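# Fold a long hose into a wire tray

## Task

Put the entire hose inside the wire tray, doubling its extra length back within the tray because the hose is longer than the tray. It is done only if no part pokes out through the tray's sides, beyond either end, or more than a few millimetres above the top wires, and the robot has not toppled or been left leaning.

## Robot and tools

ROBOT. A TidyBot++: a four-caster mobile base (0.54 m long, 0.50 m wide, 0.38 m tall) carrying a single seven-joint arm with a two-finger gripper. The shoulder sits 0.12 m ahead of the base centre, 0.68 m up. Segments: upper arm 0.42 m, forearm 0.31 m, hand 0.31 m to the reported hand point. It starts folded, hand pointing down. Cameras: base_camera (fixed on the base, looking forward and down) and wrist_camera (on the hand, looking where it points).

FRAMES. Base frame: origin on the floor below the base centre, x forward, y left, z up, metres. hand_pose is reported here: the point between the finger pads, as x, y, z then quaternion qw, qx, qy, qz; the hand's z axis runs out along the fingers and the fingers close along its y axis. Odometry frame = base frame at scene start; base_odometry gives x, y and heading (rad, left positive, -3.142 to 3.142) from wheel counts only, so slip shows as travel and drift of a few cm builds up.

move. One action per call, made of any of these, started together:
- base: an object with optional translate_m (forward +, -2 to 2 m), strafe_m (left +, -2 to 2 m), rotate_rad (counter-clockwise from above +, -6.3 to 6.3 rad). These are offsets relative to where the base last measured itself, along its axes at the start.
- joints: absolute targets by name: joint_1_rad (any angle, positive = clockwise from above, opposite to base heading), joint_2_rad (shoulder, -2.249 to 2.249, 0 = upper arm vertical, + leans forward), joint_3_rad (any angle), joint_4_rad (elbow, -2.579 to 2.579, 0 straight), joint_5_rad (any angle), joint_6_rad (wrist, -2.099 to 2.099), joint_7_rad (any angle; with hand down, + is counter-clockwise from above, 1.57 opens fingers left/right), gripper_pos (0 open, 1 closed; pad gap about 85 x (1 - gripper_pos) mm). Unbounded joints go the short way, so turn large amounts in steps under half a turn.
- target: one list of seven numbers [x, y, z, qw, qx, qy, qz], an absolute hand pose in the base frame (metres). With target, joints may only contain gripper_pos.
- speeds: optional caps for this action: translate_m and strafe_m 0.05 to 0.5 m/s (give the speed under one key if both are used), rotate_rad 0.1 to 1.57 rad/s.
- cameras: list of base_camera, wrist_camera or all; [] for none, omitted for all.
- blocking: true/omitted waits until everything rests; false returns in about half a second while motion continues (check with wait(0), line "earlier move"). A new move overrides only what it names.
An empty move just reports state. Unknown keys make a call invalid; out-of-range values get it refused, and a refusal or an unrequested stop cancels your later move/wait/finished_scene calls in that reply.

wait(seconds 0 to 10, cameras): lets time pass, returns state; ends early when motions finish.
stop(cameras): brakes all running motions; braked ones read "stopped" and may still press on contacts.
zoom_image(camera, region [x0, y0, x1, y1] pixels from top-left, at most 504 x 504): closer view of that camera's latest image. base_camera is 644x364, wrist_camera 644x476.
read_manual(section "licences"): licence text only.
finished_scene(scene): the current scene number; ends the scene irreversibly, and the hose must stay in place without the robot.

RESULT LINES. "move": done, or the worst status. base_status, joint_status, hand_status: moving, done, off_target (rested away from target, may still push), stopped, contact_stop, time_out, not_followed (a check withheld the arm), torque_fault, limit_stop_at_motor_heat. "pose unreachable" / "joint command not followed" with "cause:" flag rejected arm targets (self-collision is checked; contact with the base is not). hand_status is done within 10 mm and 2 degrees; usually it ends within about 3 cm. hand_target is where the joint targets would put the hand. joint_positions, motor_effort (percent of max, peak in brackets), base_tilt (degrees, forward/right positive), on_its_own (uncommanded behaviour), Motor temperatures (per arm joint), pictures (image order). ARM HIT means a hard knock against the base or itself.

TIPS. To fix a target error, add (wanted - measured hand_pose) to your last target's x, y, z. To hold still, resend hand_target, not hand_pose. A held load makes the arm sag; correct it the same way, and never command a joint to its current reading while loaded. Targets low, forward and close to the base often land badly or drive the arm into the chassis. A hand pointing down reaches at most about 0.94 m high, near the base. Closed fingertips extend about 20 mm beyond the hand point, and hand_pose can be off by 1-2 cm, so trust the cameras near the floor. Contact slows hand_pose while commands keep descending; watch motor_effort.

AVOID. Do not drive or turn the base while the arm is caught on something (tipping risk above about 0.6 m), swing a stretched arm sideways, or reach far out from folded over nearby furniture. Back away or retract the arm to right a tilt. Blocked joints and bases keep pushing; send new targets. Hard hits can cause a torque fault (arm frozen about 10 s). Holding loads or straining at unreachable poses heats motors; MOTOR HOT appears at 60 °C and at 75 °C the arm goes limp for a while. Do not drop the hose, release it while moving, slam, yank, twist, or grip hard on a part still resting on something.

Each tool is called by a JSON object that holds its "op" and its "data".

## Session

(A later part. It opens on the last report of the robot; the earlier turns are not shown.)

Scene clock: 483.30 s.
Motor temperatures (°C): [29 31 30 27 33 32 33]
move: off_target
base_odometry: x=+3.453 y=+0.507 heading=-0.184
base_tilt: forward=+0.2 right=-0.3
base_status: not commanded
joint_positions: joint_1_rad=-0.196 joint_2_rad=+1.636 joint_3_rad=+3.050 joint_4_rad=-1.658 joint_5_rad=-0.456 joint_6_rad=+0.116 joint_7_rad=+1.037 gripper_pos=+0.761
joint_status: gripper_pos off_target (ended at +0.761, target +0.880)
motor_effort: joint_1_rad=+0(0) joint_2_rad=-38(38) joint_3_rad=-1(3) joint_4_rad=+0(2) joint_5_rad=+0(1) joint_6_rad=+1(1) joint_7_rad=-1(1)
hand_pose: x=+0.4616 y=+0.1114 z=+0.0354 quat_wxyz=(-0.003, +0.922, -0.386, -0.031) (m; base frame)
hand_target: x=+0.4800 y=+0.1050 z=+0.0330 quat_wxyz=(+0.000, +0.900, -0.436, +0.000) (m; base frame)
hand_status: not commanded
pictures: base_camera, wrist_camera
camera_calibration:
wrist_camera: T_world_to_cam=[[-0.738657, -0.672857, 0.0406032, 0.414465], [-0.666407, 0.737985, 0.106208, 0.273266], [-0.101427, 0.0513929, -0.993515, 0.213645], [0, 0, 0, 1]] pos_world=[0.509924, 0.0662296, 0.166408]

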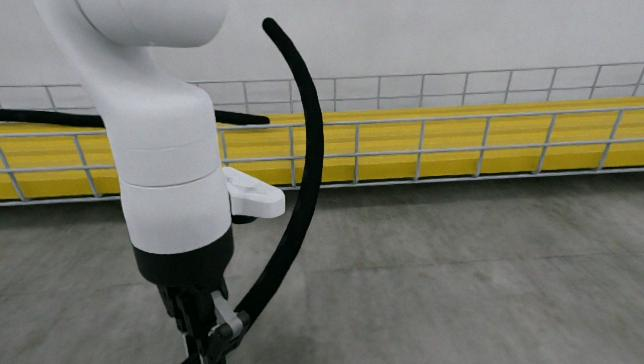

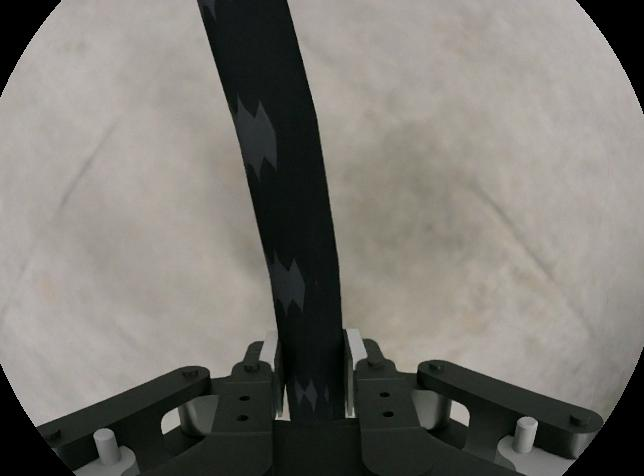

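{"op": "move", "data": {"target": [0.48, 0.10, 0.34, 0, 0.88, -0.475, 0], "cameras": []}}

{"op": "move", "data": {"base": {"translate_m": 0.10}, "speeds": {"translate_m": 0.2}, "target": [0.72, 0.06, 0.34, 0, 0.707, -0.707, 0]}}

Scene clock: 486.33 s.
Motor temperatures (°C): [29 31 30 27 33 32 33]
move: off_target
base_odometry: x=+3.453 y=+0.507 heading=-0.184
base_tilt: forward=+0.2 right=-0.4
base_status: not commanded
joint_positions: joint_1_rad=-0.370 joint_2_rad=+0.904 joint_3_rad=+3.284 joint_4_rad=-2.102 joint_5_rad=-0.502 joint_6_rad=-0.170 joint_7_rad=+0.931 gripper_pos=+0.761
joint_status: not commanded
motor_effort: joint_1_rad=+0(1) joint_2_rad=-36(42) joint_3_rad=+3(3) joint_4_rad=+4(5) joint_5_rad=+0(1) joint_6_rad=+1(1) joint_7_rad=-1(1)
hand_pose: x=+0.4802 y=+0.0900 z=+0.3203 quat_wxyz=(+0.014, +0.910, -0.415, +0.007) (m; base frame)
hand_target: x=+0.4800 y=+0.1000 z=+0.3400 quat_wxyz=(+0.000, +0.880, -0.475, +0.000) (m; base frame)
hand_status: off_target (0.022 m and 7.9 deg from the pose sent, 0.305 m and 11.8 deg at the start)
pictures: none
No camera images: "cameras" was empty.

Scene clock: 488.77 s.
Motor temperatures (°C): [29 31 30 27 33 32 33]
move: off_target
base_odometry: x=+3.551 y=+0.489 heading=-0.185
base_tilt: forward=+0.2 right=-0.4
base_status: done
joint_positions: joint_1_rad=-0.275 joint_2_rad=+1.154 joint_3_rad=+3.441 joint_4_rad=-1.277 joint_5_rad=-0.462 joint_6_rad=-0.815 joint_7_rad=+0.218 gripper_pos=+0.761
joint_status: not commanded
motor_effort: joint_1_rad=+1(3) joint_2_rad=-53(54) joint_3_rad=+7(7) joint_4_rad=+18(19) joint_5_rad=-1(2) joint_6_rad=+4(4) joint_7_rad=-1(2)
hand_pose: x=+0.6946 y=+0.0906 z=+0.3118 quat_wxyz=(-0.005, +0.717, -0.696, -0.032) (m; base frame)
hand_target: x=+0.7200 y=+0.0600 z=+0.3400 quat_wxyz=(+0.000, +0.707, -0.707, +0.000) (m; base frame)
hand_status: off_target (0.049 m and 4.1 deg from the pose sent, 0.242 m and 41.0 deg at the start)
pictures: base_camera, wrist_camera
camera_calibration:
wrist_camera: T_world_to_cam=[[-0.998147, 0.00843755, 0.0602585, 0.673838], [0.0143772, 0.995001, 0.0988279, -0.0793638], [-0.0591234, 0.0995112, -0.993278, 0.479094], [0, 0, 0, 1]] pos_world=[0.702056, 0.0256063, 0.443113]

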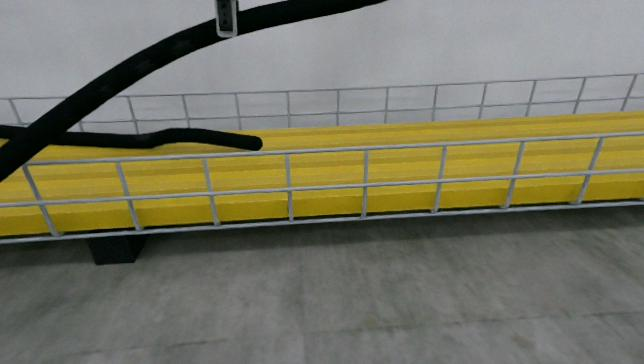

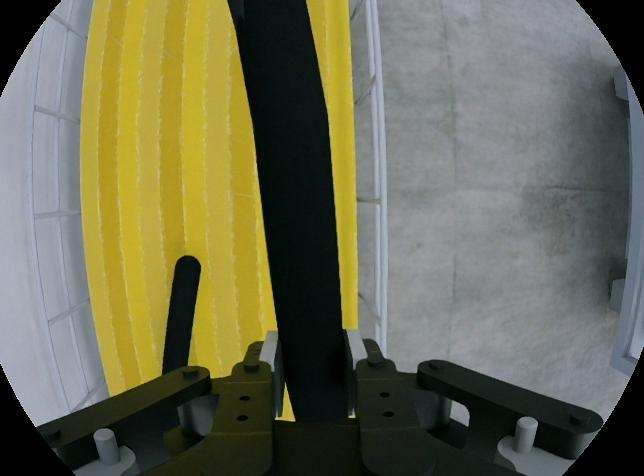

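{"op": "move", "data": {"target": [0.745, 0.04, 0.21, 0, 0.68, -0.733, 0]}}

{"op": "move", "data": {"target": [0.755, 0.03, 0.125, 0, 0.66, -0.75, 0]}}

Scene clock: 491.33 s.
Motor temperatures (°C): [29 31 30 27 33 32 33]
move: off_target
base_odometry: x=+3.551 y=+0.489 heading=-0.185
base_tilt: forward=+0.2 right=-0.4
base_status: not commanded
joint_positions: joint_1_rad=-0.215 joint_2_rad=+1.431 joint_3_rad=+3.441 joint_4_rad=-1.038 joint_5_rad=-0.462 joint_6_rad=-0.816 joint_7_rad=+0.168 gripper_pos=+0.761
joint_status: not commanded
motor_effort: joint_1_rad=+3(3) joint_2_rad=-52(55) joint_3_rad=+6(8) joint_4_rad=+15(19) joint_5_rad=+0(2) joint_6_rad=+4(4) joint_7_rad=-2(3)
hand_pose: x=+0.7076 y=+0.0601 z=+0.1924 quat_wxyz=(+0.022, +0.701, -0.711, -0.037) (m; base frame)
hand_target: x=+0.7450 y=+0.0400 z=+0.2100 quat_wxyz=(+0.000, +0.680, -0.733, +0.000) (m; base frame)
hand_status: off_target (0.046 m and 6.0 deg from the pose sent, 0.124 m and 7.1 deg at the start)
pictures: base_camera, wrist_camera
camera_calibration:
wrist_camera: T_world_to_cam=[[-0.993183, 0.0526119, 0.104016, 0.679607], [0.0594811, 0.996171, 0.0640784, -0.0626296], [-0.100247, 0.0698285, -0.992509, 0.395041], [0, 0, 0, 1]] pos_world=[0.718301, -0.000950809, 0.325405]

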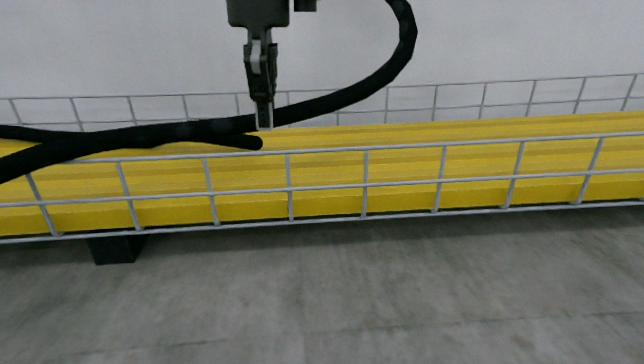

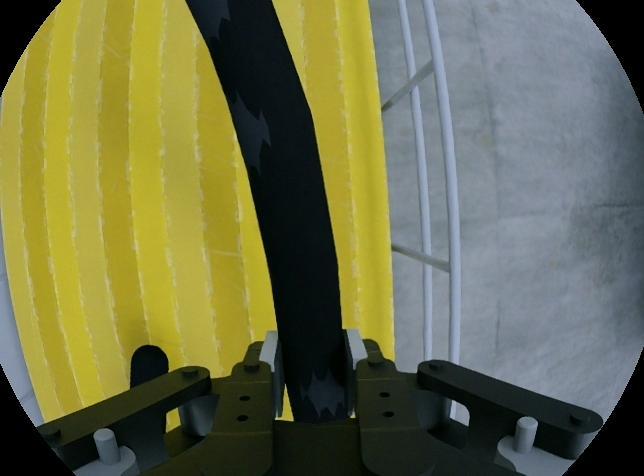

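Scene clock: 492.73 s.
Motor temperatures (°C): [29 31 30 27 33 32 33]
move: off_target
base_odometry: x=+3.551 y=+0.489 heading=-0.185
base_tilt: forward=+0.2 right=-0.4
base_status: not commanded
joint_positions: joint_1_rad=-0.164 joint_2_rad=+1.620 joint_3_rad=+3.425 joint_4_rad=-0.793 joint_5_rad=-0.462 joint_6_rad=-0.816 joint_7_rad=+0.074 gripper_pos=+0.761
joint_status: not commanded
motor_effort: joint_1_rad=+1(3) joint_2_rad=-50(53) joint_3_rad=+5(8) joint_4_rad=+12(15) joint_5_rad=+0(1) joint_6_rad=+2(5) joint_7_rad=-3(4)
hand_pose: x=+0.7377 y=+0.0547 z=+0.1209 quat_wxyz=(+0.001, +0.675, -0.737, -0.029) (m; base frame)
hand_target: x=+0.7550 y=+0.0300 z=+0.1250 quat_wxyz=(+0.000, +0.661, -0.751, +0.000) (m; base frame)
hand_status: off_target (0.030 m and 4.1 deg from the pose sent, 0.088 m and 8.1 deg at the start)
pictures: base_camera, wrist_camera
camera_calibration:
wrist_camera: T_world_to_cam=[[-0.989903, 0.125263, 0.0663446, 0.715475], [0.130574, 0.987968, 0.0828886, -0.108721], [-0.0551635, 0.0907145, -0.994348, 0.293309], [0, 0, 0, 1]] pos_world=[0.738627, -0.00881727, 0.253195]

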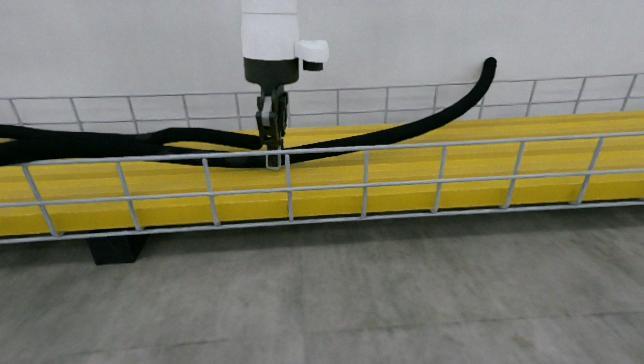

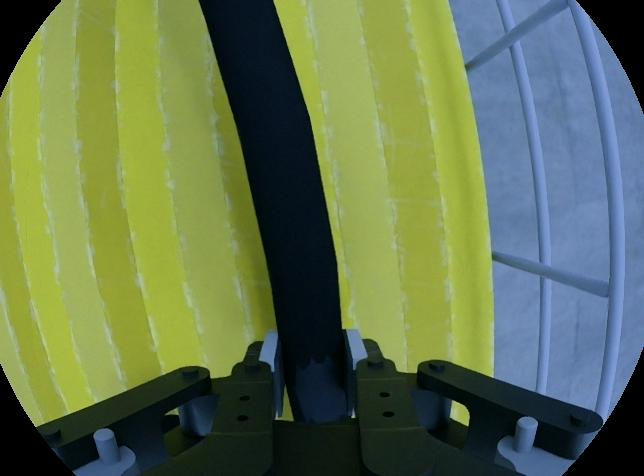

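{"op": "move", "data": {"joints": {"gripper_pos": 0}}}

Scene clock: 495.50 s.
Motor temperatures (°C): [29 31 30 27 33 32 33]
move: done
base_odometry: x=+3.551 y=+0.489 heading=-0.185
base_tilt: forward=+0.2 right=-0.3
base_status: not commanded
joint_positions: joint_1_rad=-0.152 joint_2_rad=+1.620 joint_3_rad=+3.425 joint_4_rad=-0.791 joint_5_rad=-0.462 joint_6_rad=-0.816 joint_7_rad=+0.057 gripper_pos=+0.000
joint_status: all done
motor_effort: joint_1_rad=+0(2) joint_2_rad=-50(51) joint_3_rad=+4(5) joint_4_rad=+12(13) joint_5_rad=+0(1) joint_6_rad=+0(2) joint_7_rad=+0(3)
hand_pose: x=+0.7396 y=+0.0475 z=+0.1213 quat_wxyz=(+0.000, +0.665, -0.746, -0.028) (m; base frame)
hand_target: x=+0.7550 y=+0.0300 z=+0.1250 quat_wxyz=(+0.000, +0.661, -0.751, +0.000) (m; base frame)
hand_status: not commanded
pictures: base_camera, wrist_camera
camera_calibration:
wrist_camera: T_world_to_cam=[[-0.986188, 0.152581, 0.0644402, 0.714388], [0.157649, 0.984029, 0.0826703, -0.121759], [-0.0507971, 0.0916874, -0.994491, 0.291214], [0, 0, 0, 1]] pos_world=[0.738509, -0.0158883, 0.25364]

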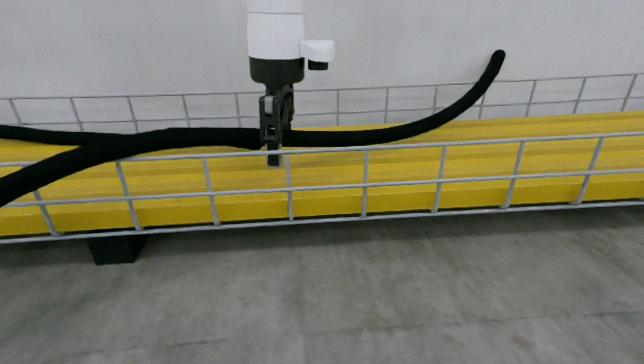

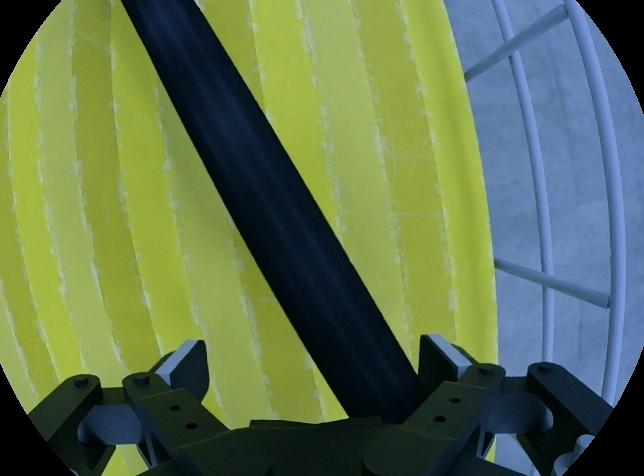

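{"op": "move", "data": {"target": [0.76, 0.03, 0.33, 0, 0.82, -0.574, 0]}}

Scene clock: 498.53 s.
Motor temperatures (°C): [29 31 30 27 33 32 33]
move: off_target
base_odometry: x=+3.551 y=+0.489 heading=-0.185
base_tilt: forward=+0.2 right=-0.4
base_status: not commanded
joint_positions: joint_1_rad=-0.152 joint_2_rad=+1.226 joint_3_rad=+3.401 joint_4_rad=-1.019 joint_5_rad=-0.361 joint_6_rad=-0.878 joint_7_rad=+0.406 gripper_pos=+0.000
joint_status: not commanded
motor_effort: joint_1_rad=+0(1) joint_2_rad=-50(56) joint_3_rad=+4(5) joint_4_rad=+14(16) joint_5_rad=+0(0) joint_6_rad=+0(1) joint_7_rad=-1(1)
hand_pose: x=+0.7801 y=+0.0407 z=+0.3230 quat_wxyz=(-0.032, +0.789, -0.614, +0.012) (m; base frame)
hand_target: x=+0.7600 y=+0.0300 z=+0.3300 quat_wxyz=(+0.000, +0.819, -0.573, +0.000) (m; base frame)
hand_status: off_target (0.024 m and 7.0 deg from the pose sent, 0.210 m and 26.8 deg at the start)
pictures: base_camera, wrist_camera
camera_calibration:
wrist_camera: T_world_to_cam=[[-0.97758, -0.205827, -0.0444201, 0.785361], [-0.208558, 0.975533, 0.0695692, 0.152105], [0.029014, 0.0772736, -0.996588, 0.433467], [0, 0, 0, 1]] pos_world=[0.786899, -0.0202297, 0.456292]

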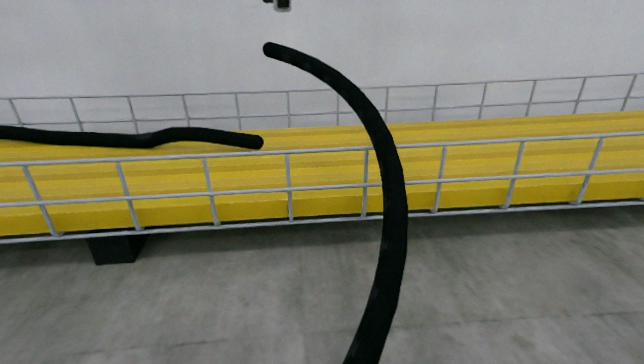

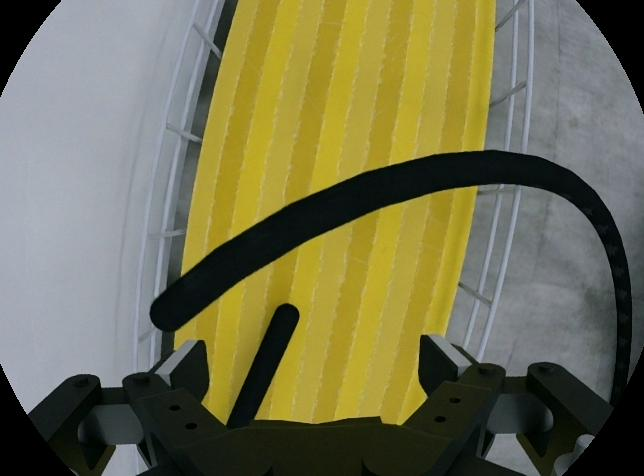

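{"op": "move", "data": {"target": [0.55, 0.0, 0.40, 0, 0.90, -0.436, 0], "cameras": []}}

{"op": "move", "data": {"target": [0.49, -0.07, 0.28, 0, 0.90, -0.436, 0]}}

Scene clock: 504.97 s.
Motor temperatures (°C): [29 31 30 27 33 32 33]
move: off_target
base_odometry: x=+3.551 y=+0.489 heading=-0.185
base_tilt: forward=+0.2 right=-0.4
base_status: not commanded
joint_positions: joint_1_rad=-0.152 joint_2_rad=+0.794 joint_3_rad=+3.385 joint_4_rad=-1.908 joint_5_rad=-0.361 joint_6_rad=-0.559 joint_7_rad=+0.910 gripper_pos=+0.000
joint_status: not commanded
motor_effort: joint_1_rad=+0(0) joint_2_rad=-35(51) joint_3_rad=+3(4) joint_4_rad=+8(15) joint_5_rad=+0(1) joint_6_rad=-1(1) joint_7_rad=-1(1)
hand_pose: x=+0.5318 y=+0.0008 z=+0.3860 quat_wxyz=(+0.010, +0.876, -0.481, -0.037) (m; base frame)
hand_target: x=+0.5500 y=+0.0000 z=+0.4000 quat_wxyz=(+0.000, +0.900, -0.436, +0.000) (m; base frame)
hand_status: off_target (0.023 m and 7.3 deg from the pose sent, 0.246 m and 24.4 deg at the start)
pictures: none
No camera images: "cameras" was empty.

Scene clock: 506.73 s.
Motor temperatures (°C): [29 31 30 27 33 32 33]
move: off_target
base_odometry: x=+3.551 y=+0.489 heading=-0.185
base_tilt: forward=+0.2 right=-0.4
base_status: not commanded
joint_positions: joint_1_rad=+0.158 joint_2_rad=+1.007 joint_3_rad=+3.190 joint_4_rad=-2.054 joint_5_rad=-0.361 joint_6_rad=-0.128 joint_7_rad=+1.168 gripper_pos=+0.000
joint_status: not commanded
motor_effort: joint_1_rad=+0(2) joint_2_rad=-35(38) joint_3_rad=+0(4) joint_4_rad=+2(9) joint_5_rad=+1(1) joint_6_rad=+0(1) joint_7_rad=+0(1)
hand_pose: x=+0.4820 y=-0.0686 z=+0.2822 quat_wxyz=(+0.004, +0.890, -0.456, -0.019) (m; base frame)
hand_target: x=+0.4900 y=-0.0700 z=+0.2800 quat_wxyz=(+0.000, +0.900, -0.436, +0.000) (m; base frame)
hand_status: off_target (0.008 m and 3.4 deg from the pose sent, 0.134 m and 7.3 deg at the start)
pictures: base_camera, wrist_camera
camera_calibration:
wrist_camera: T_world_to_cam=[[-0.832567, -0.552057, 0.0454388, 0.350648], [-0.548145, 0.832923, 0.0760042, 0.351544], [-0.0798056, 0.0383716, -0.996072, 0.459497], [0, 0, 0, 1]] pos_world=[0.521306, -0.116863, 0.41504]

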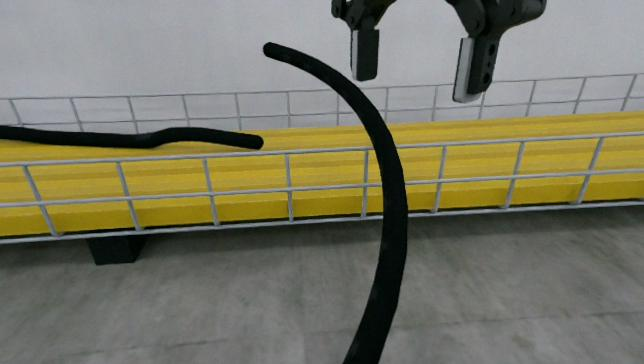

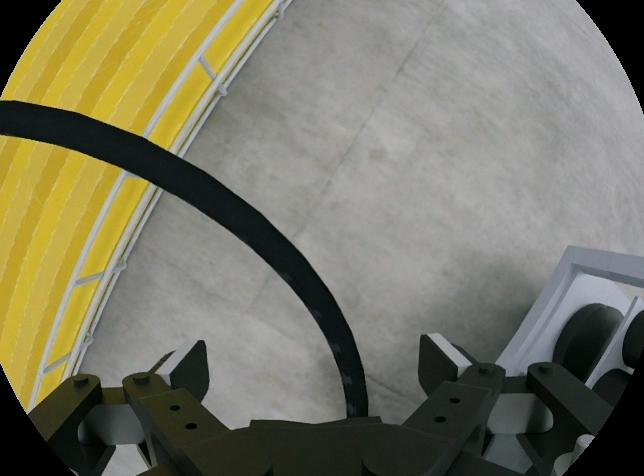

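{"op": "move", "data": {"target": [0.49, -0.115, 0.10, 0, 0.945, -0.326, 0]}}

Scene clock: 510.33 s.
Motor temperatures (°C): [29 31 30 27 33 32 33]
move: off_target
base_odometry: x=+3.551 y=+0.489 heading=-0.185
base_tilt: forward=+0.2 right=-0.3
base_status: not commanded
joint_positions: joint_1_rad=+0.303 joint_2_rad=+1.462 joint_3_rad=+3.149 joint_4_rad=-1.785 joint_5_rad=-0.234 joint_6_rad=+0.038 joint_7_rad=+1.319 gripper_pos=+0.000
joint_status: not commanded
motor_effort: joint_1_rad=+0(1) joint_2_rad=-37(39) joint_3_rad=+1(2) joint_4_rad=+0(3) joint_5_rad=+0(1) joint_6_rad=+0(1) joint_7_rad=-1(1)
hand_pose: x=+0.4649 y=-0.1143 z=+0.1042 quat_wxyz=(+0.011, +0.923, -0.384, -0.033) (m; base frame)
hand_target: x=+0.4900 y=-0.1150 z=+0.1000 quat_wxyz=(+0.000, +0.945, -0.326, +0.000) (m; base frame)
hand_status: off_target (0.025 m and 8.2 deg from the pose sent, 0.188 m and 16.3 deg at the start)
pictures: base_camera, wrist_camera
camera_calibration:
wrist_camera: T_world_to_cam=[[-0.7342, -0.675494, 0.0682563, 0.257083], [-0.668927, 0.736911, 0.0974595, 0.436682], [-0.116132, 0.0258962, -0.992896, 0.297794], [0, 0, 0, 1]] pos_world=[0.515442, -0.15585, 0.235572]

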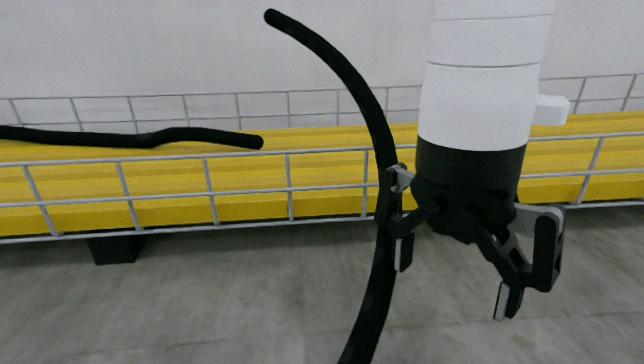

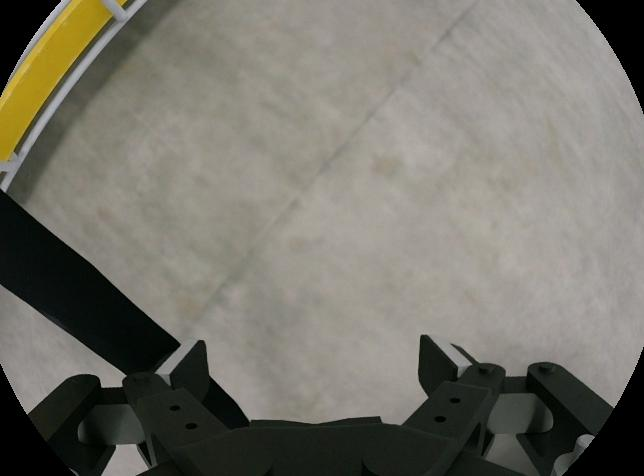

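{"op": "move", "data": {"target": [0.50, -0.06, 0.24, 0, 0.998, 0.06, 0]}}

Scene clock: 513.50 s.
Motor temperatures (°C): [29 31 30 27 33 32 33]
move: off_target
base_odometry: x=+3.551 y=+0.489 heading=-0.185
base_tilt: forward=+0.2 right=-0.4
base_status: not commanded
joint_positions: joint_1_rad=+0.175 joint_2_rad=+1.151 joint_3_rad=+3.148 joint_4_rad=-1.987 joint_5_rad=+0.059 joint_6_rad=+0.028 joint_7_rad=+1.657 gripper_pos=+0.000
joint_status: not commanded
motor_effort: joint_1_rad=+0(2) joint_2_rad=-37(40) joint_3_rad=+1(1) joint_4_rad=+2(2) joint_5_rad=+0(1) joint_6_rad=+0(1) joint_7_rad=+0(1)
hand_pose: x=+0.5079 y=-0.0709 z=+0.2277 quat_wxyz=(+0.005, +1.000, -0.016, +0.015) (m; base frame)
hand_target: x=+0.5000 y=-0.0600 z=+0.2400 quat_wxyz=(+0.000, +0.998, +0.060, +0.000) (m; base frame)
hand_status: off_target (0.018 m and 8.9 deg from the pose sent, 0.150 m and 52.3 deg at the start)
pictures: base_camera, wrist_camera
camera_calibration:
wrist_camera: T_world_to_cam=[[-0.0730613, -0.996927, 0.0282437, -0.0399879], [-0.99717, 0.073523, 0.0156682, 0.559692], [-0.0176966, -0.027019, -0.999478, 0.371968], [0, 0, 0, 1]] pos_world=[0.561769, -0.070965, 0.364134]

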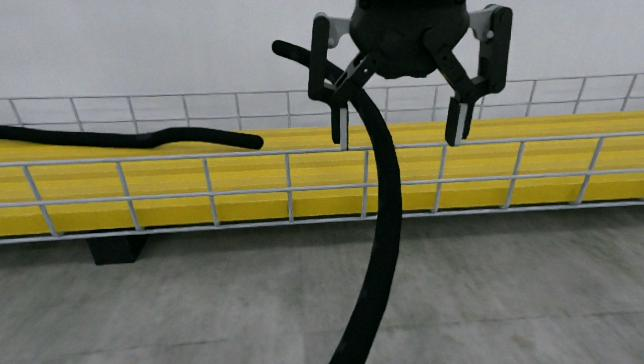

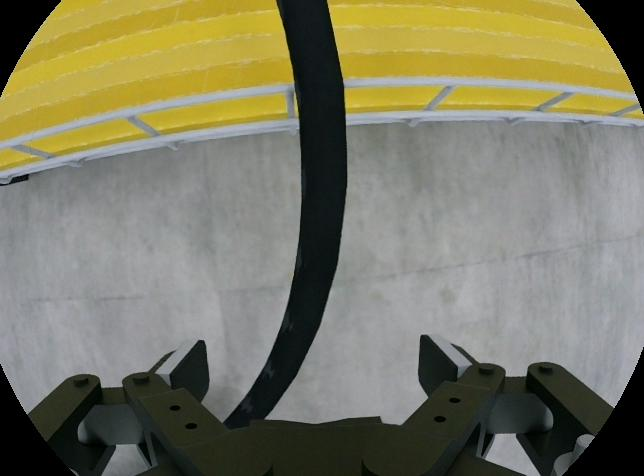

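{"op": "move", "data": {"target": [0.545, -0.06, 0.14, 0, 0.996, -0.02, 0]}}

Scene clock: 516.07 s.
Motor temperatures (°C): [29 31 30 27 33 32 33]
move: off_target
base_odometry: x=+3.551 y=+0.489 heading=-0.185
base_tilt: forward=+0.2 right=-0.4
base_status: not commanded
joint_positions: joint_1_rad=+0.161 joint_2_rad=+1.368 joint_3_rad=+3.148 joint_4_rad=-1.728 joint_5_rad=+0.061 joint_6_rad=-0.002 joint_7_rad=+1.658 gripper_pos=+0.000
joint_status: not commanded
motor_effort: joint_1_rad=+0(0) joint_2_rad=-40(42) joint_3_rad=+0(1) joint_4_rad=+2(3) joint_5_rad=+1(1) joint_6_rad=+0(1) joint_7_rad=-1(1)
hand_pose: x=+0.5530 y=-0.0733 z=+0.1413 quat_wxyz=(+0.007, +1.000, -0.007, +0.021) (m; base frame)
hand_target: x=+0.5450 y=-0.0600 z=+0.1400 quat_wxyz=(+0.000, +1.000, -0.020, +0.000) (m; base frame)
hand_status: off_target (0.016 m and 2.9 deg from the pose sent, 0.096 m and 1.9 deg at the start)
pictures: base_camera, wrist_camera
camera_calibration:
wrist_camera: T_world_to_cam=[[-0.0551752, -0.997969, 0.0318332, -0.0471287], [-0.99846, 0.0553302, 0.00400612, 0.607299], [-0.00575932, -0.0315631, -0.999485, 0.279444], [0, 0, 0, 1]] pos_world=[0.605373, -0.0718148, 0.278367]

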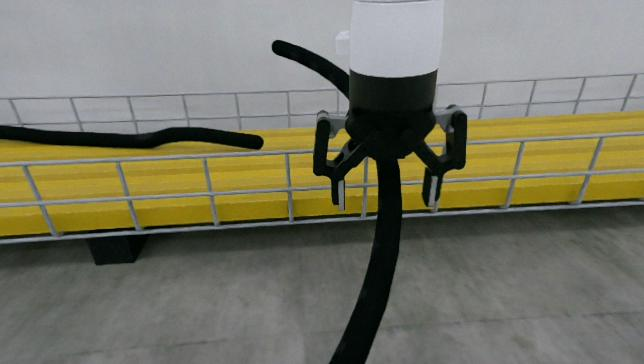

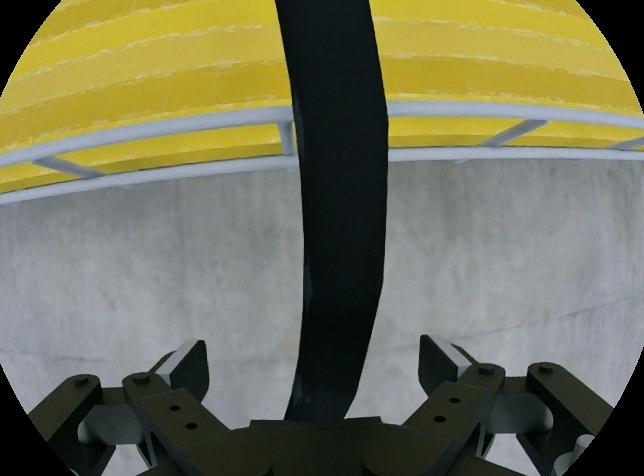

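{"op": "move", "data": {"joints": {"gripper_pos": 0.88}, "cameras": []}}

{"op": "move", "data": {"target": [0.57, -0.09, 0.32, 0, 0.98, 0.2, 0], "cameras": []}}

{"op": "move", "data": {"target": [0.76, -0.14, 0.31, 0, 0.88, 0.47, 0]}}

Scene clock: 518.60 s.
Motor temperatures (°C): [29 31 30 27 33 32 33]
move: off_target
base_odometry: x=+3.551 y=+0.489 heading=-0.185
base_tilt: forward=+0.2 right=-0.4
base_status: not commanded
joint_positions: joint_1_rad=+0.161 joint_2_rad=+1.368 joint_3_rad=+3.148 joint_4_rad=-1.727 joint_5_rad=+0.061 joint_6_rad=-0.003 joint_7_rad=+1.658 gripper_pos=+0.753
joint_status: gripper_pos off_target (ended at +0.753, target +0.880)
motor_effort: joint_1_rad=+0(1) joint_2_rad=-40(40) joint_3_rad=+0(1) joint_4_rad=+3(3) joint_5_rad=+0(1) joint_6_rad=+1(1) joint_7_rad=-1(1)
hand_pose: x=+0.5531 y=-0.0734 z=+0.1413 quat_wxyz=(+0.007, +1.000, -0.007, +0.021) (m; base frame)
hand_target: x=+0.5450 y=-0.0600 z=+0.1400 quat_wxyz=(+0.000, +1.000, -0.020, +0.000) (m; base frame)
hand_status: not commanded
pictures: none
No camera images: "cameras" was empty.

Scene clock: 520.30 s.
Motor temperatures (°C): [29 31 30 27 33 32 33]
move: off_target
base_odometry: x=+3.551 y=+0.489 heading=-0.185
base_tilt: forward=+0.2 right=-0.4
base_status: not commanded
joint_positions: joint_1_rad=+0.250 joint_2_rad=+1.005 joint_3_rad=+3.064 joint_4_rad=-1.793 joint_5_rad=+0.134 joint_6_rad=-0.324 joint_7_rad=+1.925 gripper_pos=+0.753
joint_status: not commanded
motor_effort: joint_1_rad=+0(1) joint_2_rad=-41(46) joint_3_rad=-1(2) joint_4_rad=+8(8) joint_5_rad=+0(1) joint_6_rad=+0(1) joint_7_rad=+0(1)
hand_pose: x=+0.5797 y=-0.0840 z=+0.3021 quat_wxyz=(-0.007, +0.991, +0.135, +0.015) (m; base frame)
hand_target: x=+0.5700 y=-0.0900 z=+0.3200 quat_wxyz=(+0.000, +0.980, +0.200, +0.000) (m; base frame)
hand_status: off_target (0.021 m and 7.8 deg from the pose sent, 0.180 m and 24.0 deg at the start)
pictures: none
No camera images: "cameras" was empty.

Scene clock: 522.73 s.
Motor temperatures (°C): [29 31 30 27 33 32 33]
move: off_target
base_odometry: x=+3.551 y=+0.489 heading=-0.185
base_tilt: forward=+0.2 right=-0.4
base_status: not commanded
joint_positions: joint_1_rad=+0.257 joint_2_rad=+1.286 joint_3_rad=+3.006 joint_4_rad=-0.942 joint_5_rad=+0.134 joint_6_rad=-0.889 joint_7_rad=+2.615 gripper_pos=+0.753
joint_status: not commanded
motor_effort: joint_1_rad=+0(1) joint_2_rad=-54(55) joint_3_rad=-1(2) joint_4_rad=+16(16) joint_5_rad=+1(1) joint_6_rad=+0(1) joint_7_rad=+0(1)
hand_pose: x=+0.7696 y=-0.1251 z=+0.3009 quat_wxyz=(-0.001, +0.899, +0.438, +0.021) (m; base frame)
hand_target: x=+0.7600 y=-0.1400 z=+0.3100 quat_wxyz=(+0.000, +0.882, +0.471, +0.000) (m; base frame)
hand_status: off_target (0.020 m and 4.9 deg from the pose sent, 0.189 m and 40.7 deg at the start)
pictures: base_camera, wrist_camera
camera_calibration:
wrist_camera: T_world_to_cam=[[0.760977, -0.647779, 0.0359935, -0.677464], [-0.648407, -0.761247, 0.008418, 0.452889], [0.021947, -0.0297444, -0.999317, 0.417377], [0, 0, 0, 1]] pos_world=[0.800031, -0.0816722, 0.437664]

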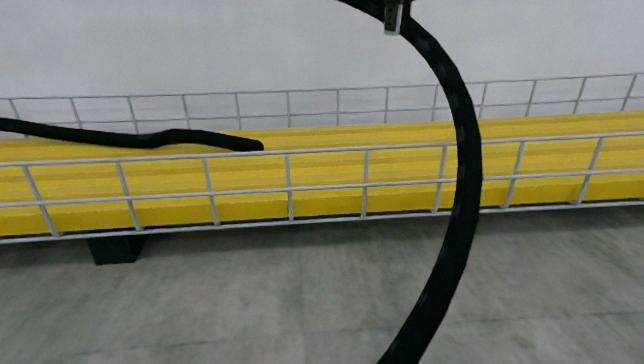

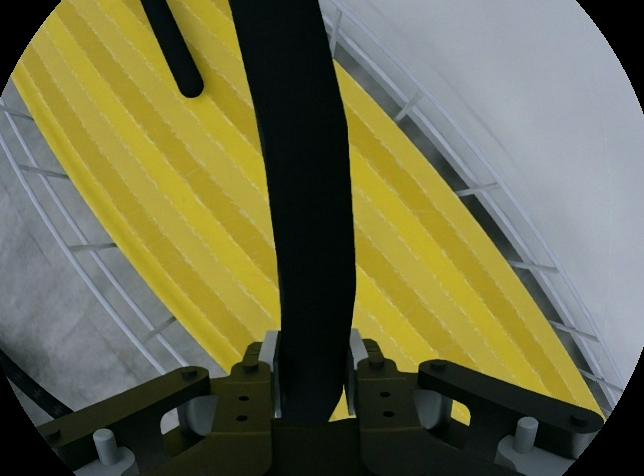

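{"op": "move", "data": {"target": [0.78, -0.14, 0.20, 0, 0.85, 0.527, 0]}}

{"op": "move", "data": {"target": [0.78, -0.14, 0.125, 0, 0.82, 0.57, 0]}}

Scene clock: 525.03 s.
Motor temperatures (°C): [29 31 30 27 33 32 33]
move: off_target
base_odometry: x=+3.551 y=+0.489 heading=-0.185
base_tilt: forward=+0.2 right=-0.4
base_status: not commanded
joint_positions: joint_1_rad=+0.254 joint_2_rad=+1.532 joint_3_rad=+3.006 joint_4_rad=-0.667 joint_5_rad=+0.134 joint_6_rad=-0.910 joint_7_rad=+2.767 gripper_pos=+0.753
joint_status: not commanded
motor_effort: joint_1_rad=+1(2) joint_2_rad=-51(54) joint_3_rad=-1(2) joint_4_rad=+16(17) joint_5_rad=+1(1) joint_6_rad=+2(3) joint_7_rad=+1(2)
hand_pose: x=+0.7923 y=-0.1363 z=+0.2061 quat_wxyz=(+0.002, +0.871, +0.490, +0.024) (m; base frame)
hand_target: x=+0.7800 y=-0.1400 z=+0.2000 quat_wxyz=(+0.000, +0.850, +0.527, +0.000) (m; base frame)
hand_status: off_target (0.014 m and 5.6 deg from the pose sent, 0.102 m and 11.9 deg at the start)
pictures: base_camera, wrist_camera
camera_calibration:
wrist_camera: T_world_to_cam=[[0.832168, -0.552693, 0.0450251, -0.743911], [-0.553471, -0.832846, 0.00604664, 0.375403], [0.034157, -0.0299519, -0.998968, 0.312034], [0, 0, 0, 1]] pos_world=[0.816175, -0.089155, 0.342937]

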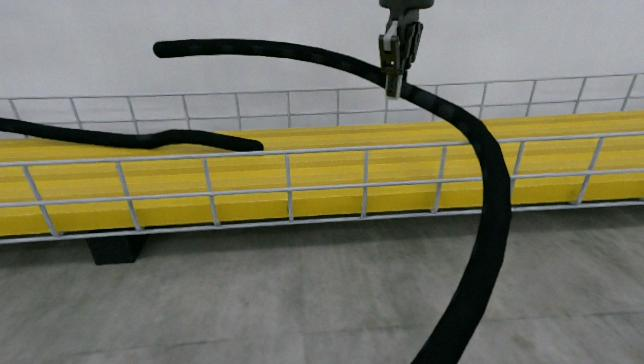

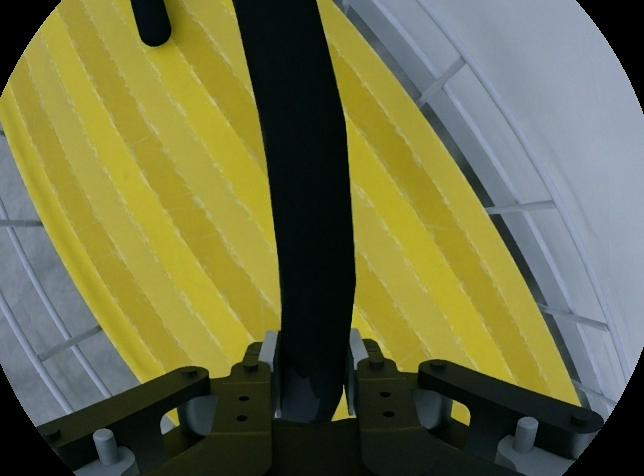

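Scene clock: 526.30 s.
Motor temperatures (°C): [29 31 30 27 33 32 33]
move: off_target
base_odometry: x=+3.551 y=+0.489 heading=-0.185
base_tilt: forward=+0.2 right=-0.4
base_status: not commanded
joint_positions: joint_1_rad=+0.229 joint_2_rad=+1.707 joint_3_rad=+3.029 joint_4_rad=-0.428 joint_5_rad=+0.134 joint_6_rad=-0.942 joint_7_rad=+2.906 gripper_pos=+0.753
joint_status: not commanded
motor_effort: joint_1_rad=+2(3) joint_2_rad=-47(52) joint_3_rad=+0(2) joint_4_rad=+14(17) joint_5_rad=+0(1) joint_6_rad=+2(5) joint_7_rad=+1(2)
hand_pose: x=+0.8082 y=-0.1433 z=+0.1483 quat_wxyz=(+0.024, +0.835, +0.549, +0.024) (m; base frame)
hand_target: x=+0.7800 y=-0.1400 z=+0.1250 quat_wxyz=(+0.000, +0.821, +0.571, +0.000) (m; base frame)
hand_status: off_target (0.037 m and 4.9 deg from the pose sent, 0.082 m and 11.2 deg at the start)
pictures: base_camera, wrist_camera
camera_calibration:
wrist_camera: T_world_to_cam=[[0.897463, -0.432697, 0.0856333, -0.799968], [-0.4364, -0.899262, 0.0297242, 0.271085], [0.0641452, -0.0640467, -0.995883, 0.223959], [0, 0, 0, 1]] pos_world=[0.821877, -0.0880235, 0.283484]

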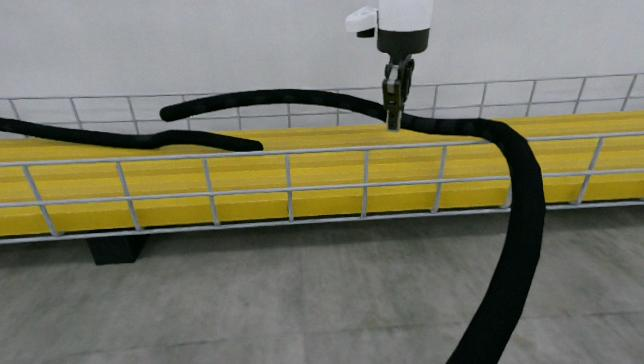

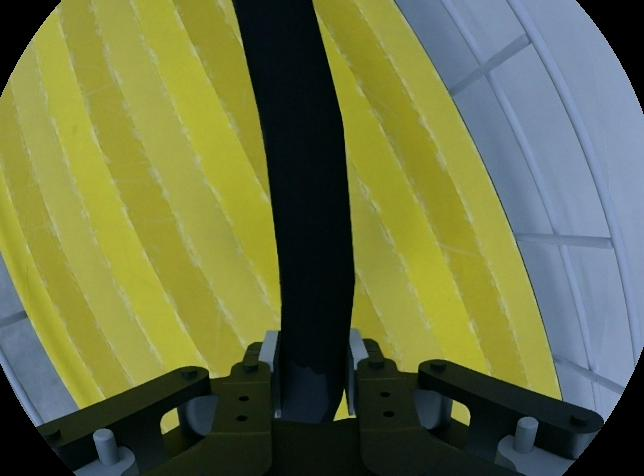

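{"op": "move", "data": {"target": [0.77, -0.14, 0.10, 0, 0.82, 0.57, 0], "cameras": []}}

{"op": "move", "data": {"joints": {"gripper_pos": 0}}}

{"op": "move", "data": {"target": [0.76, -0.14, 0.32, 0, 0.82, 0.57, 0]}}

Scene clock: 527.97 s.
Motor temperatures (°C): [29 31 30 27 33 32 33]
move: off_target
base_odometry: x=+3.551 y=+0.489 heading=-0.185
base_tilt: forward=+0.2 right=-0.3
base_status: not commanded
joint_positions: joint_1_rad=+0.224 joint_2_rad=+1.726 joint_3_rad=+3.029 joint_4_rad=-0.418 joint_5_rad=+0.134 joint_6_rad=-0.941 joint_7_rad=+2.911 gripper_pos=+0.753
joint_status: not commanded
motor_effort: joint_1_rad=+3(4) joint_2_rad=-45(48) joint_3_rad=+1(2) joint_4_rad=+13(15) joint_5_rad=+1(2) joint_6_rad=+0(3) joint_7_rad=+0(1)
hand_pose: x=+0.8038 y=-0.1395 z=+0.1380 quat_wxyz=(+0.021, +0.833, +0.552, +0.021) (m; base frame)
hand_target: x=+0.7700 y=-0.1400 z=+0.1000 quat_wxyz=(+0.000, +0.821, +0.571, +0.000) (m; base frame)
hand_status: off_target (0.051 m and 4.2 deg from the pose sent, 0.062 m and 4.9 deg at the start)
pictures: none
No camera images: "cameras" was empty.

Scene clock: 529.00 s.
Motor temperatures (°C): [29 31 30 27 33 32 33]
move: done
base_odometry: x=+3.551 y=+0.489 heading=-0.185
base_tilt: forward=+0.2 right=-0.4
base_status: not commanded
joint_positions: joint_1_rad=+0.226 joint_2_rad=+1.768 joint_3_rad=+3.033 joint_4_rad=-0.418 joint_5_rad=+0.134 joint_6_rad=-0.941 joint_7_rad=+2.918 gripper_pos=+0.000
joint_status: all done
motor_effort: joint_1_rad=+0(4) joint_2_rad=-50(53) joint_3_rad=-1(2) joint_4_rad=+14(15) joint_5_rad=+0(2) joint_6_rad=+0(1) joint_7_rad=-1(1)
hand_pose: x=+0.7803 y=-0.1374 z=+0.1090 quat_wxyz=(+0.007, +0.832, +0.555, +0.005) (m; base frame)
hand_target: x=+0.7700 y=-0.1400 z=+0.1000 quat_wxyz=(+0.000, +0.821, +0.571, +0.000) (m; base frame)
hand_status: not commanded
pictures: base_camera, wrist_camera
camera_calibration:
wrist_camera: T_world_to_cam=[[0.90675, -0.419951, 0.0380109, -0.769321], [-0.421386, -0.905753, 0.0452376, 0.251007], [0.0154309, -0.0570364, -0.998253, 0.226298], [0, 0, 0, 1]] pos_world=[0.799861, -0.0828202, 0.24379]

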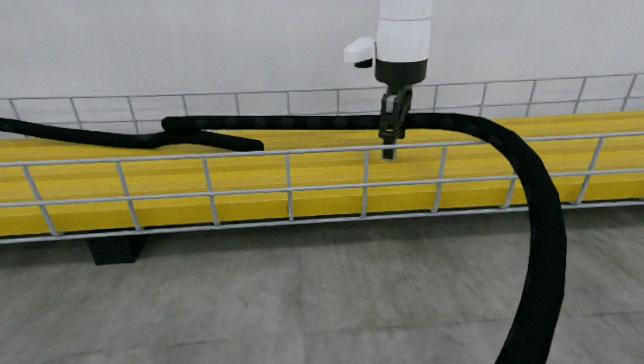

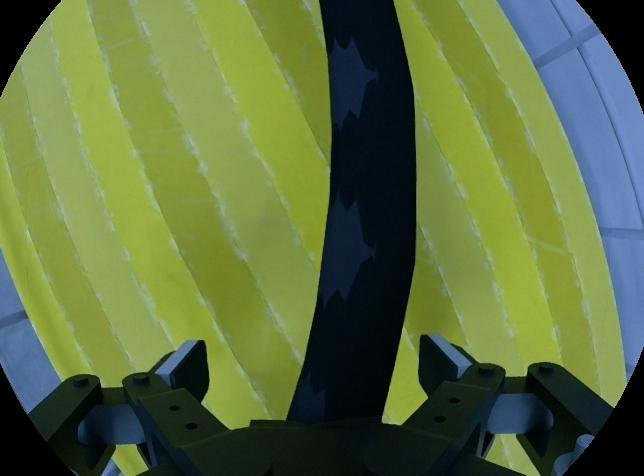

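Scene clock: 530.90 s.
Motor temperatures (°C): [29 31 30 27 33 32 33]
move: off_target
base_odometry: x=+3.551 y=+0.489 heading=-0.185
base_tilt: forward=+0.2 right=-0.4
base_status: not commanded
joint_positions: joint_1_rad=+0.272 joint_2_rad=+1.294 joint_3_rad=+2.971 joint_4_rad=-0.914 joint_5_rad=+0.143 joint_6_rad=-0.941 joint_7_rad=+2.918 gripper_pos=+0.000
joint_status: not commanded
motor_effort: joint_1_rad=+0(1) joint_2_rad=-51(56) joint_3_rad=-2(3) joint_4_rad=+15(16) joint_5_rad=+0(1) joint_6_rad=+0(1) joint_7_rad=-1(1)
hand_pose: x=+0.7661 y=-0.1198 z=+0.3046 quat_wxyz=(-0.016, +0.823, +0.567, +0.018) (m; base frame)
hand_target: x=+0.7600 y=-0.1400 z=+0.3200 quat_wxyz=(+0.000, +0.821, +0.571, +0.000) (m; base frame)
hand_status: off_target (0.026 m and 2.8 deg from the pose sent, 0.212 m and 2.4 deg at the start)
pictures: base_camera, wrist_camera
camera_calibration:
wrist_camera: T_world_to_cam=[[0.919096, -0.393818, 0.0130075, -0.755171], [-0.393838, -0.919179, -0.00113467, 0.243553], [0.0124031, -0.00407999, -0.999915, 0.43195], [0, 0, 0, 1]] pos_world=[0.784638, -0.0717691, 0.442012]

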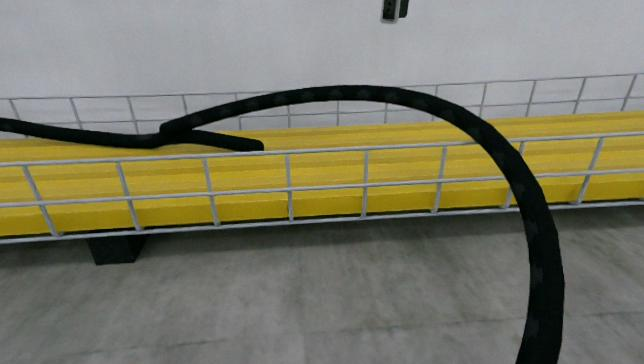

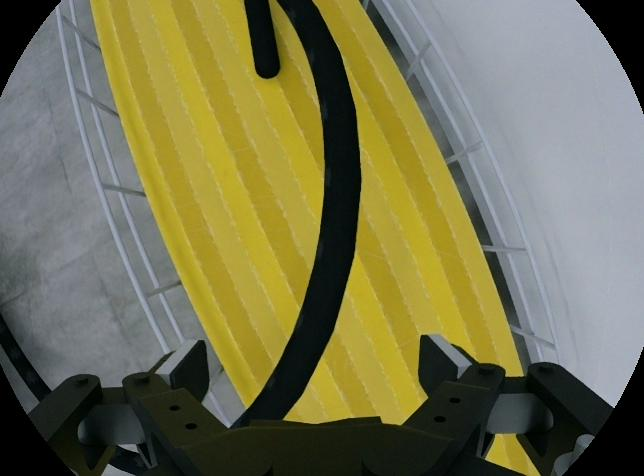

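{"op": "move", "data": {"target": [0.40, -0.05, 0.62, 0, 0.65, 0.76, 0]}}

Scene clock: 538.93 s.
Motor temperatures (°C): [29 32 30 27 33 32 33]
move: off_target
base_odometry: x=+3.551 y=+0.489 heading=-0.185
base_tilt: forward=+0.2 right=-0.4
base_status: not commanded
joint_positions: joint_1_rad=+0.168 joint_2_rad=+0.080 joint_3_rad=+3.154 joint_4_rad=-2.081 joint_5_rad=+0.077 joint_6_rad=-0.944 joint_7_rad=+3.424 gripper_pos=+0.000
joint_status: not commanded
motor_effort: joint_1_rad=+0(0) joint_2_rad=-18(53) joint_3_rad=+1(3) joint_4_rad=+16(17) joint_5_rad=+0(1) joint_6_rad=+0(1) joint_7_rad=-1(1)
hand_pose: x=+0.4174 y=-0.0728 z=+0.6156 quat_wxyz=(+0.032, +0.653, +0.756, -0.018) (m; base frame)
hand_target: x=+0.4000 y=-0.0500 z=+0.6200 quat_wxyz=(+0.000, +0.650, +0.760, +0.000) (m; base frame)
hand_status: off_target (0.029 m and 4.2 deg from the pose sent, 0.488 m and 29.9 deg at the start)
pictures: base_camera, wrist_camera
camera_calibration:
wrist_camera: T_world_to_cam=[[0.993416, 0.108005, 0.038197, -0.43022], [0.102847, -0.98768, 0.117946, -0.135834], [0.0504652, -0.113241, -0.992285, 0.718905], [0, 0, 0, 1]] pos_world=[0.405078, -0.00628558, 0.745813]

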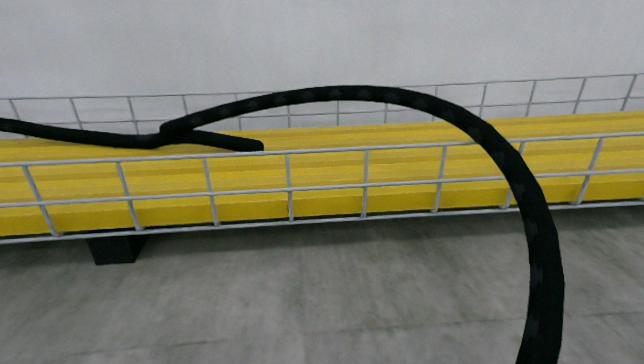

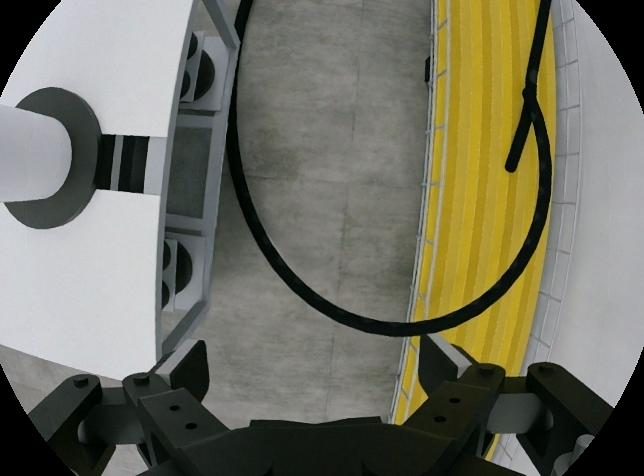

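{"op": "move", "data": {"target": [0.50, -0.22, 0.30, 0, 0.97, -0.24, 0]}}

{"op": "move", "data": {"target": [0.51, -0.23, 0.14, 0, 0.97, -0.24, 0]}}

Scene clock: 544.70 s.
Motor temperatures (°C): [29 31 30 27 33 32 33]
move: off_target
base_odometry: x=+3.551 y=+0.489 heading=-0.185
base_tilt: forward=+0.2 right=-0.3
base_status: not commanded
joint_positions: joint_1_rad=+0.500 joint_2_rad=+0.983 joint_3_rad=+3.154 joint_4_rad=-1.881 joint_5_rad=+0.025 joint_6_rad=-0.342 joint_7_rad=+1.718 gripper_pos=+0.000
joint_status: not commanded
motor_effort: joint_1_rad=+0(1) joint_2_rad=-37(40) joint_3_rad=+1(2) joint_4_rad=+5(16) joint_5_rad=+0(1) joint_6_rad=-1(1) joint_7_rad=-1(1)
hand_pose: x=+0.4806 y=-0.2069 z=+0.3022 quat_wxyz=(-0.002, +0.985, -0.167, -0.033) (m; base frame)
hand_target: x=+0.5000 y=-0.2200 z=+0.3000 quat_wxyz=(+0.000, +0.971, -0.240, +0.000) (m; base frame)
hand_status: off_target (0.023 m and 9.3 deg from the pose sent, 0.358 m and 126.2 deg at the start)
pictures: base_camera, wrist_camera
camera_calibration:
wrist_camera: T_world_to_cam=[[-0.365862, -0.930166, 0.0306049, -0.0258062], [-0.923464, 0.366917, 0.112185, 0.53748], [-0.11558, 0.0127818, -0.993216, 0.495724], [0, 0, 0, 1]] pos_world=[0.544198, -0.227551, 0.432854]

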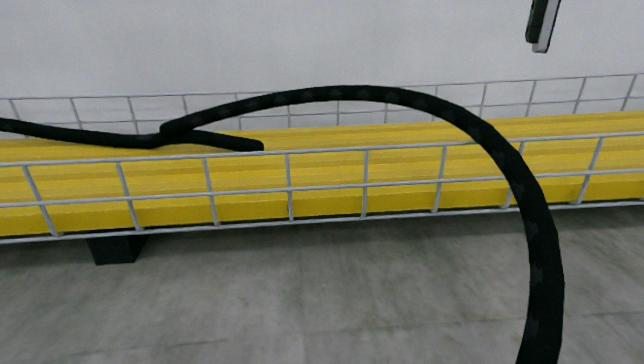

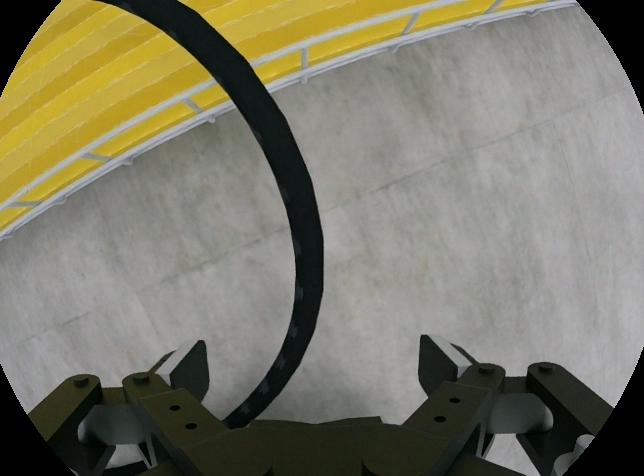

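Scene clock: 546.27 s.
Motor temperatures (°C): [29 31 30 27 33 32 33]
move: off_target
base_odometry: x=+3.551 y=+0.489 heading=-0.185
base_tilt: forward=+0.2 right=-0.3
base_status: not commanded
joint_positions: joint_1_rad=+0.518 joint_2_rad=+1.376 joint_3_rad=+3.154 joint_4_rad=-1.648 joint_5_rad=+0.025 joint_6_rad=-0.186 joint_7_rad=+1.681 gripper_pos=+0.000
joint_status: not commanded
motor_effort: joint_1_rad=+0(1) joint_2_rad=-40(43) joint_3_rad=+1(1) joint_4_rad=+3(7) joint_5_rad=+0(1) joint_6_rad=+0(1) joint_7_rad=+0(1)
hand_pose: x=+0.4875 y=-0.2187 z=+0.1406 quat_wxyz=(-0.003, +0.981, -0.191, -0.035) (m; base frame)
hand_target: x=+0.5100 y=-0.2300 z=+0.1400 quat_wxyz=(+0.000, +0.971, -0.240, +0.000) (m; base frame)
hand_status: off_target (0.025 m and 7.0 deg from the pose sent, 0.166 m and 9.3 deg at the start)
pictures: base_camera, wrist_camera
camera_calibration:
wrist_camera: T_world_to_cam=[[-0.410814, -0.91121, 0.0304682, -0.00321562], [-0.903966, 0.411442, 0.116447, 0.565866], [-0.118644, 0.020296, -0.992729, 0.339188], [0, 0, 0, 1]] pos_world=[0.550446, -0.242635, 0.270927]

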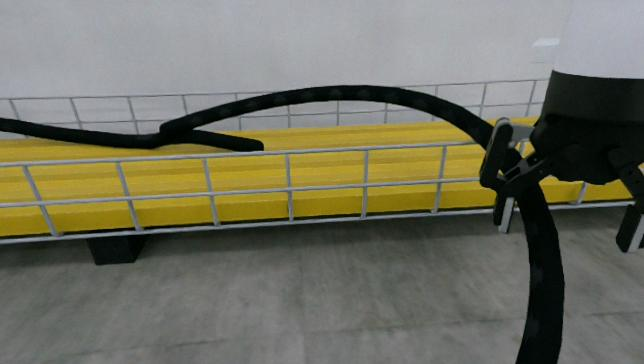

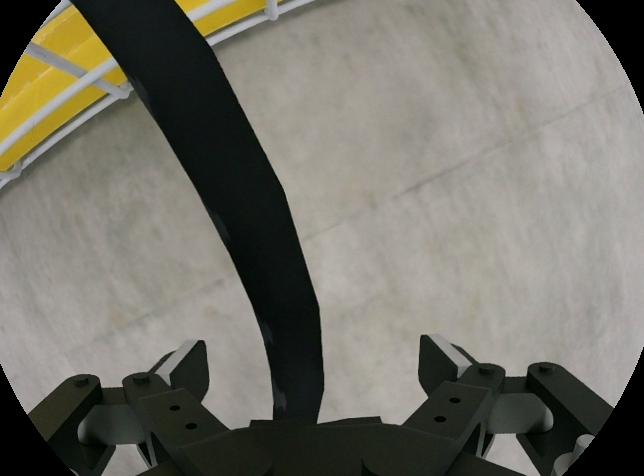

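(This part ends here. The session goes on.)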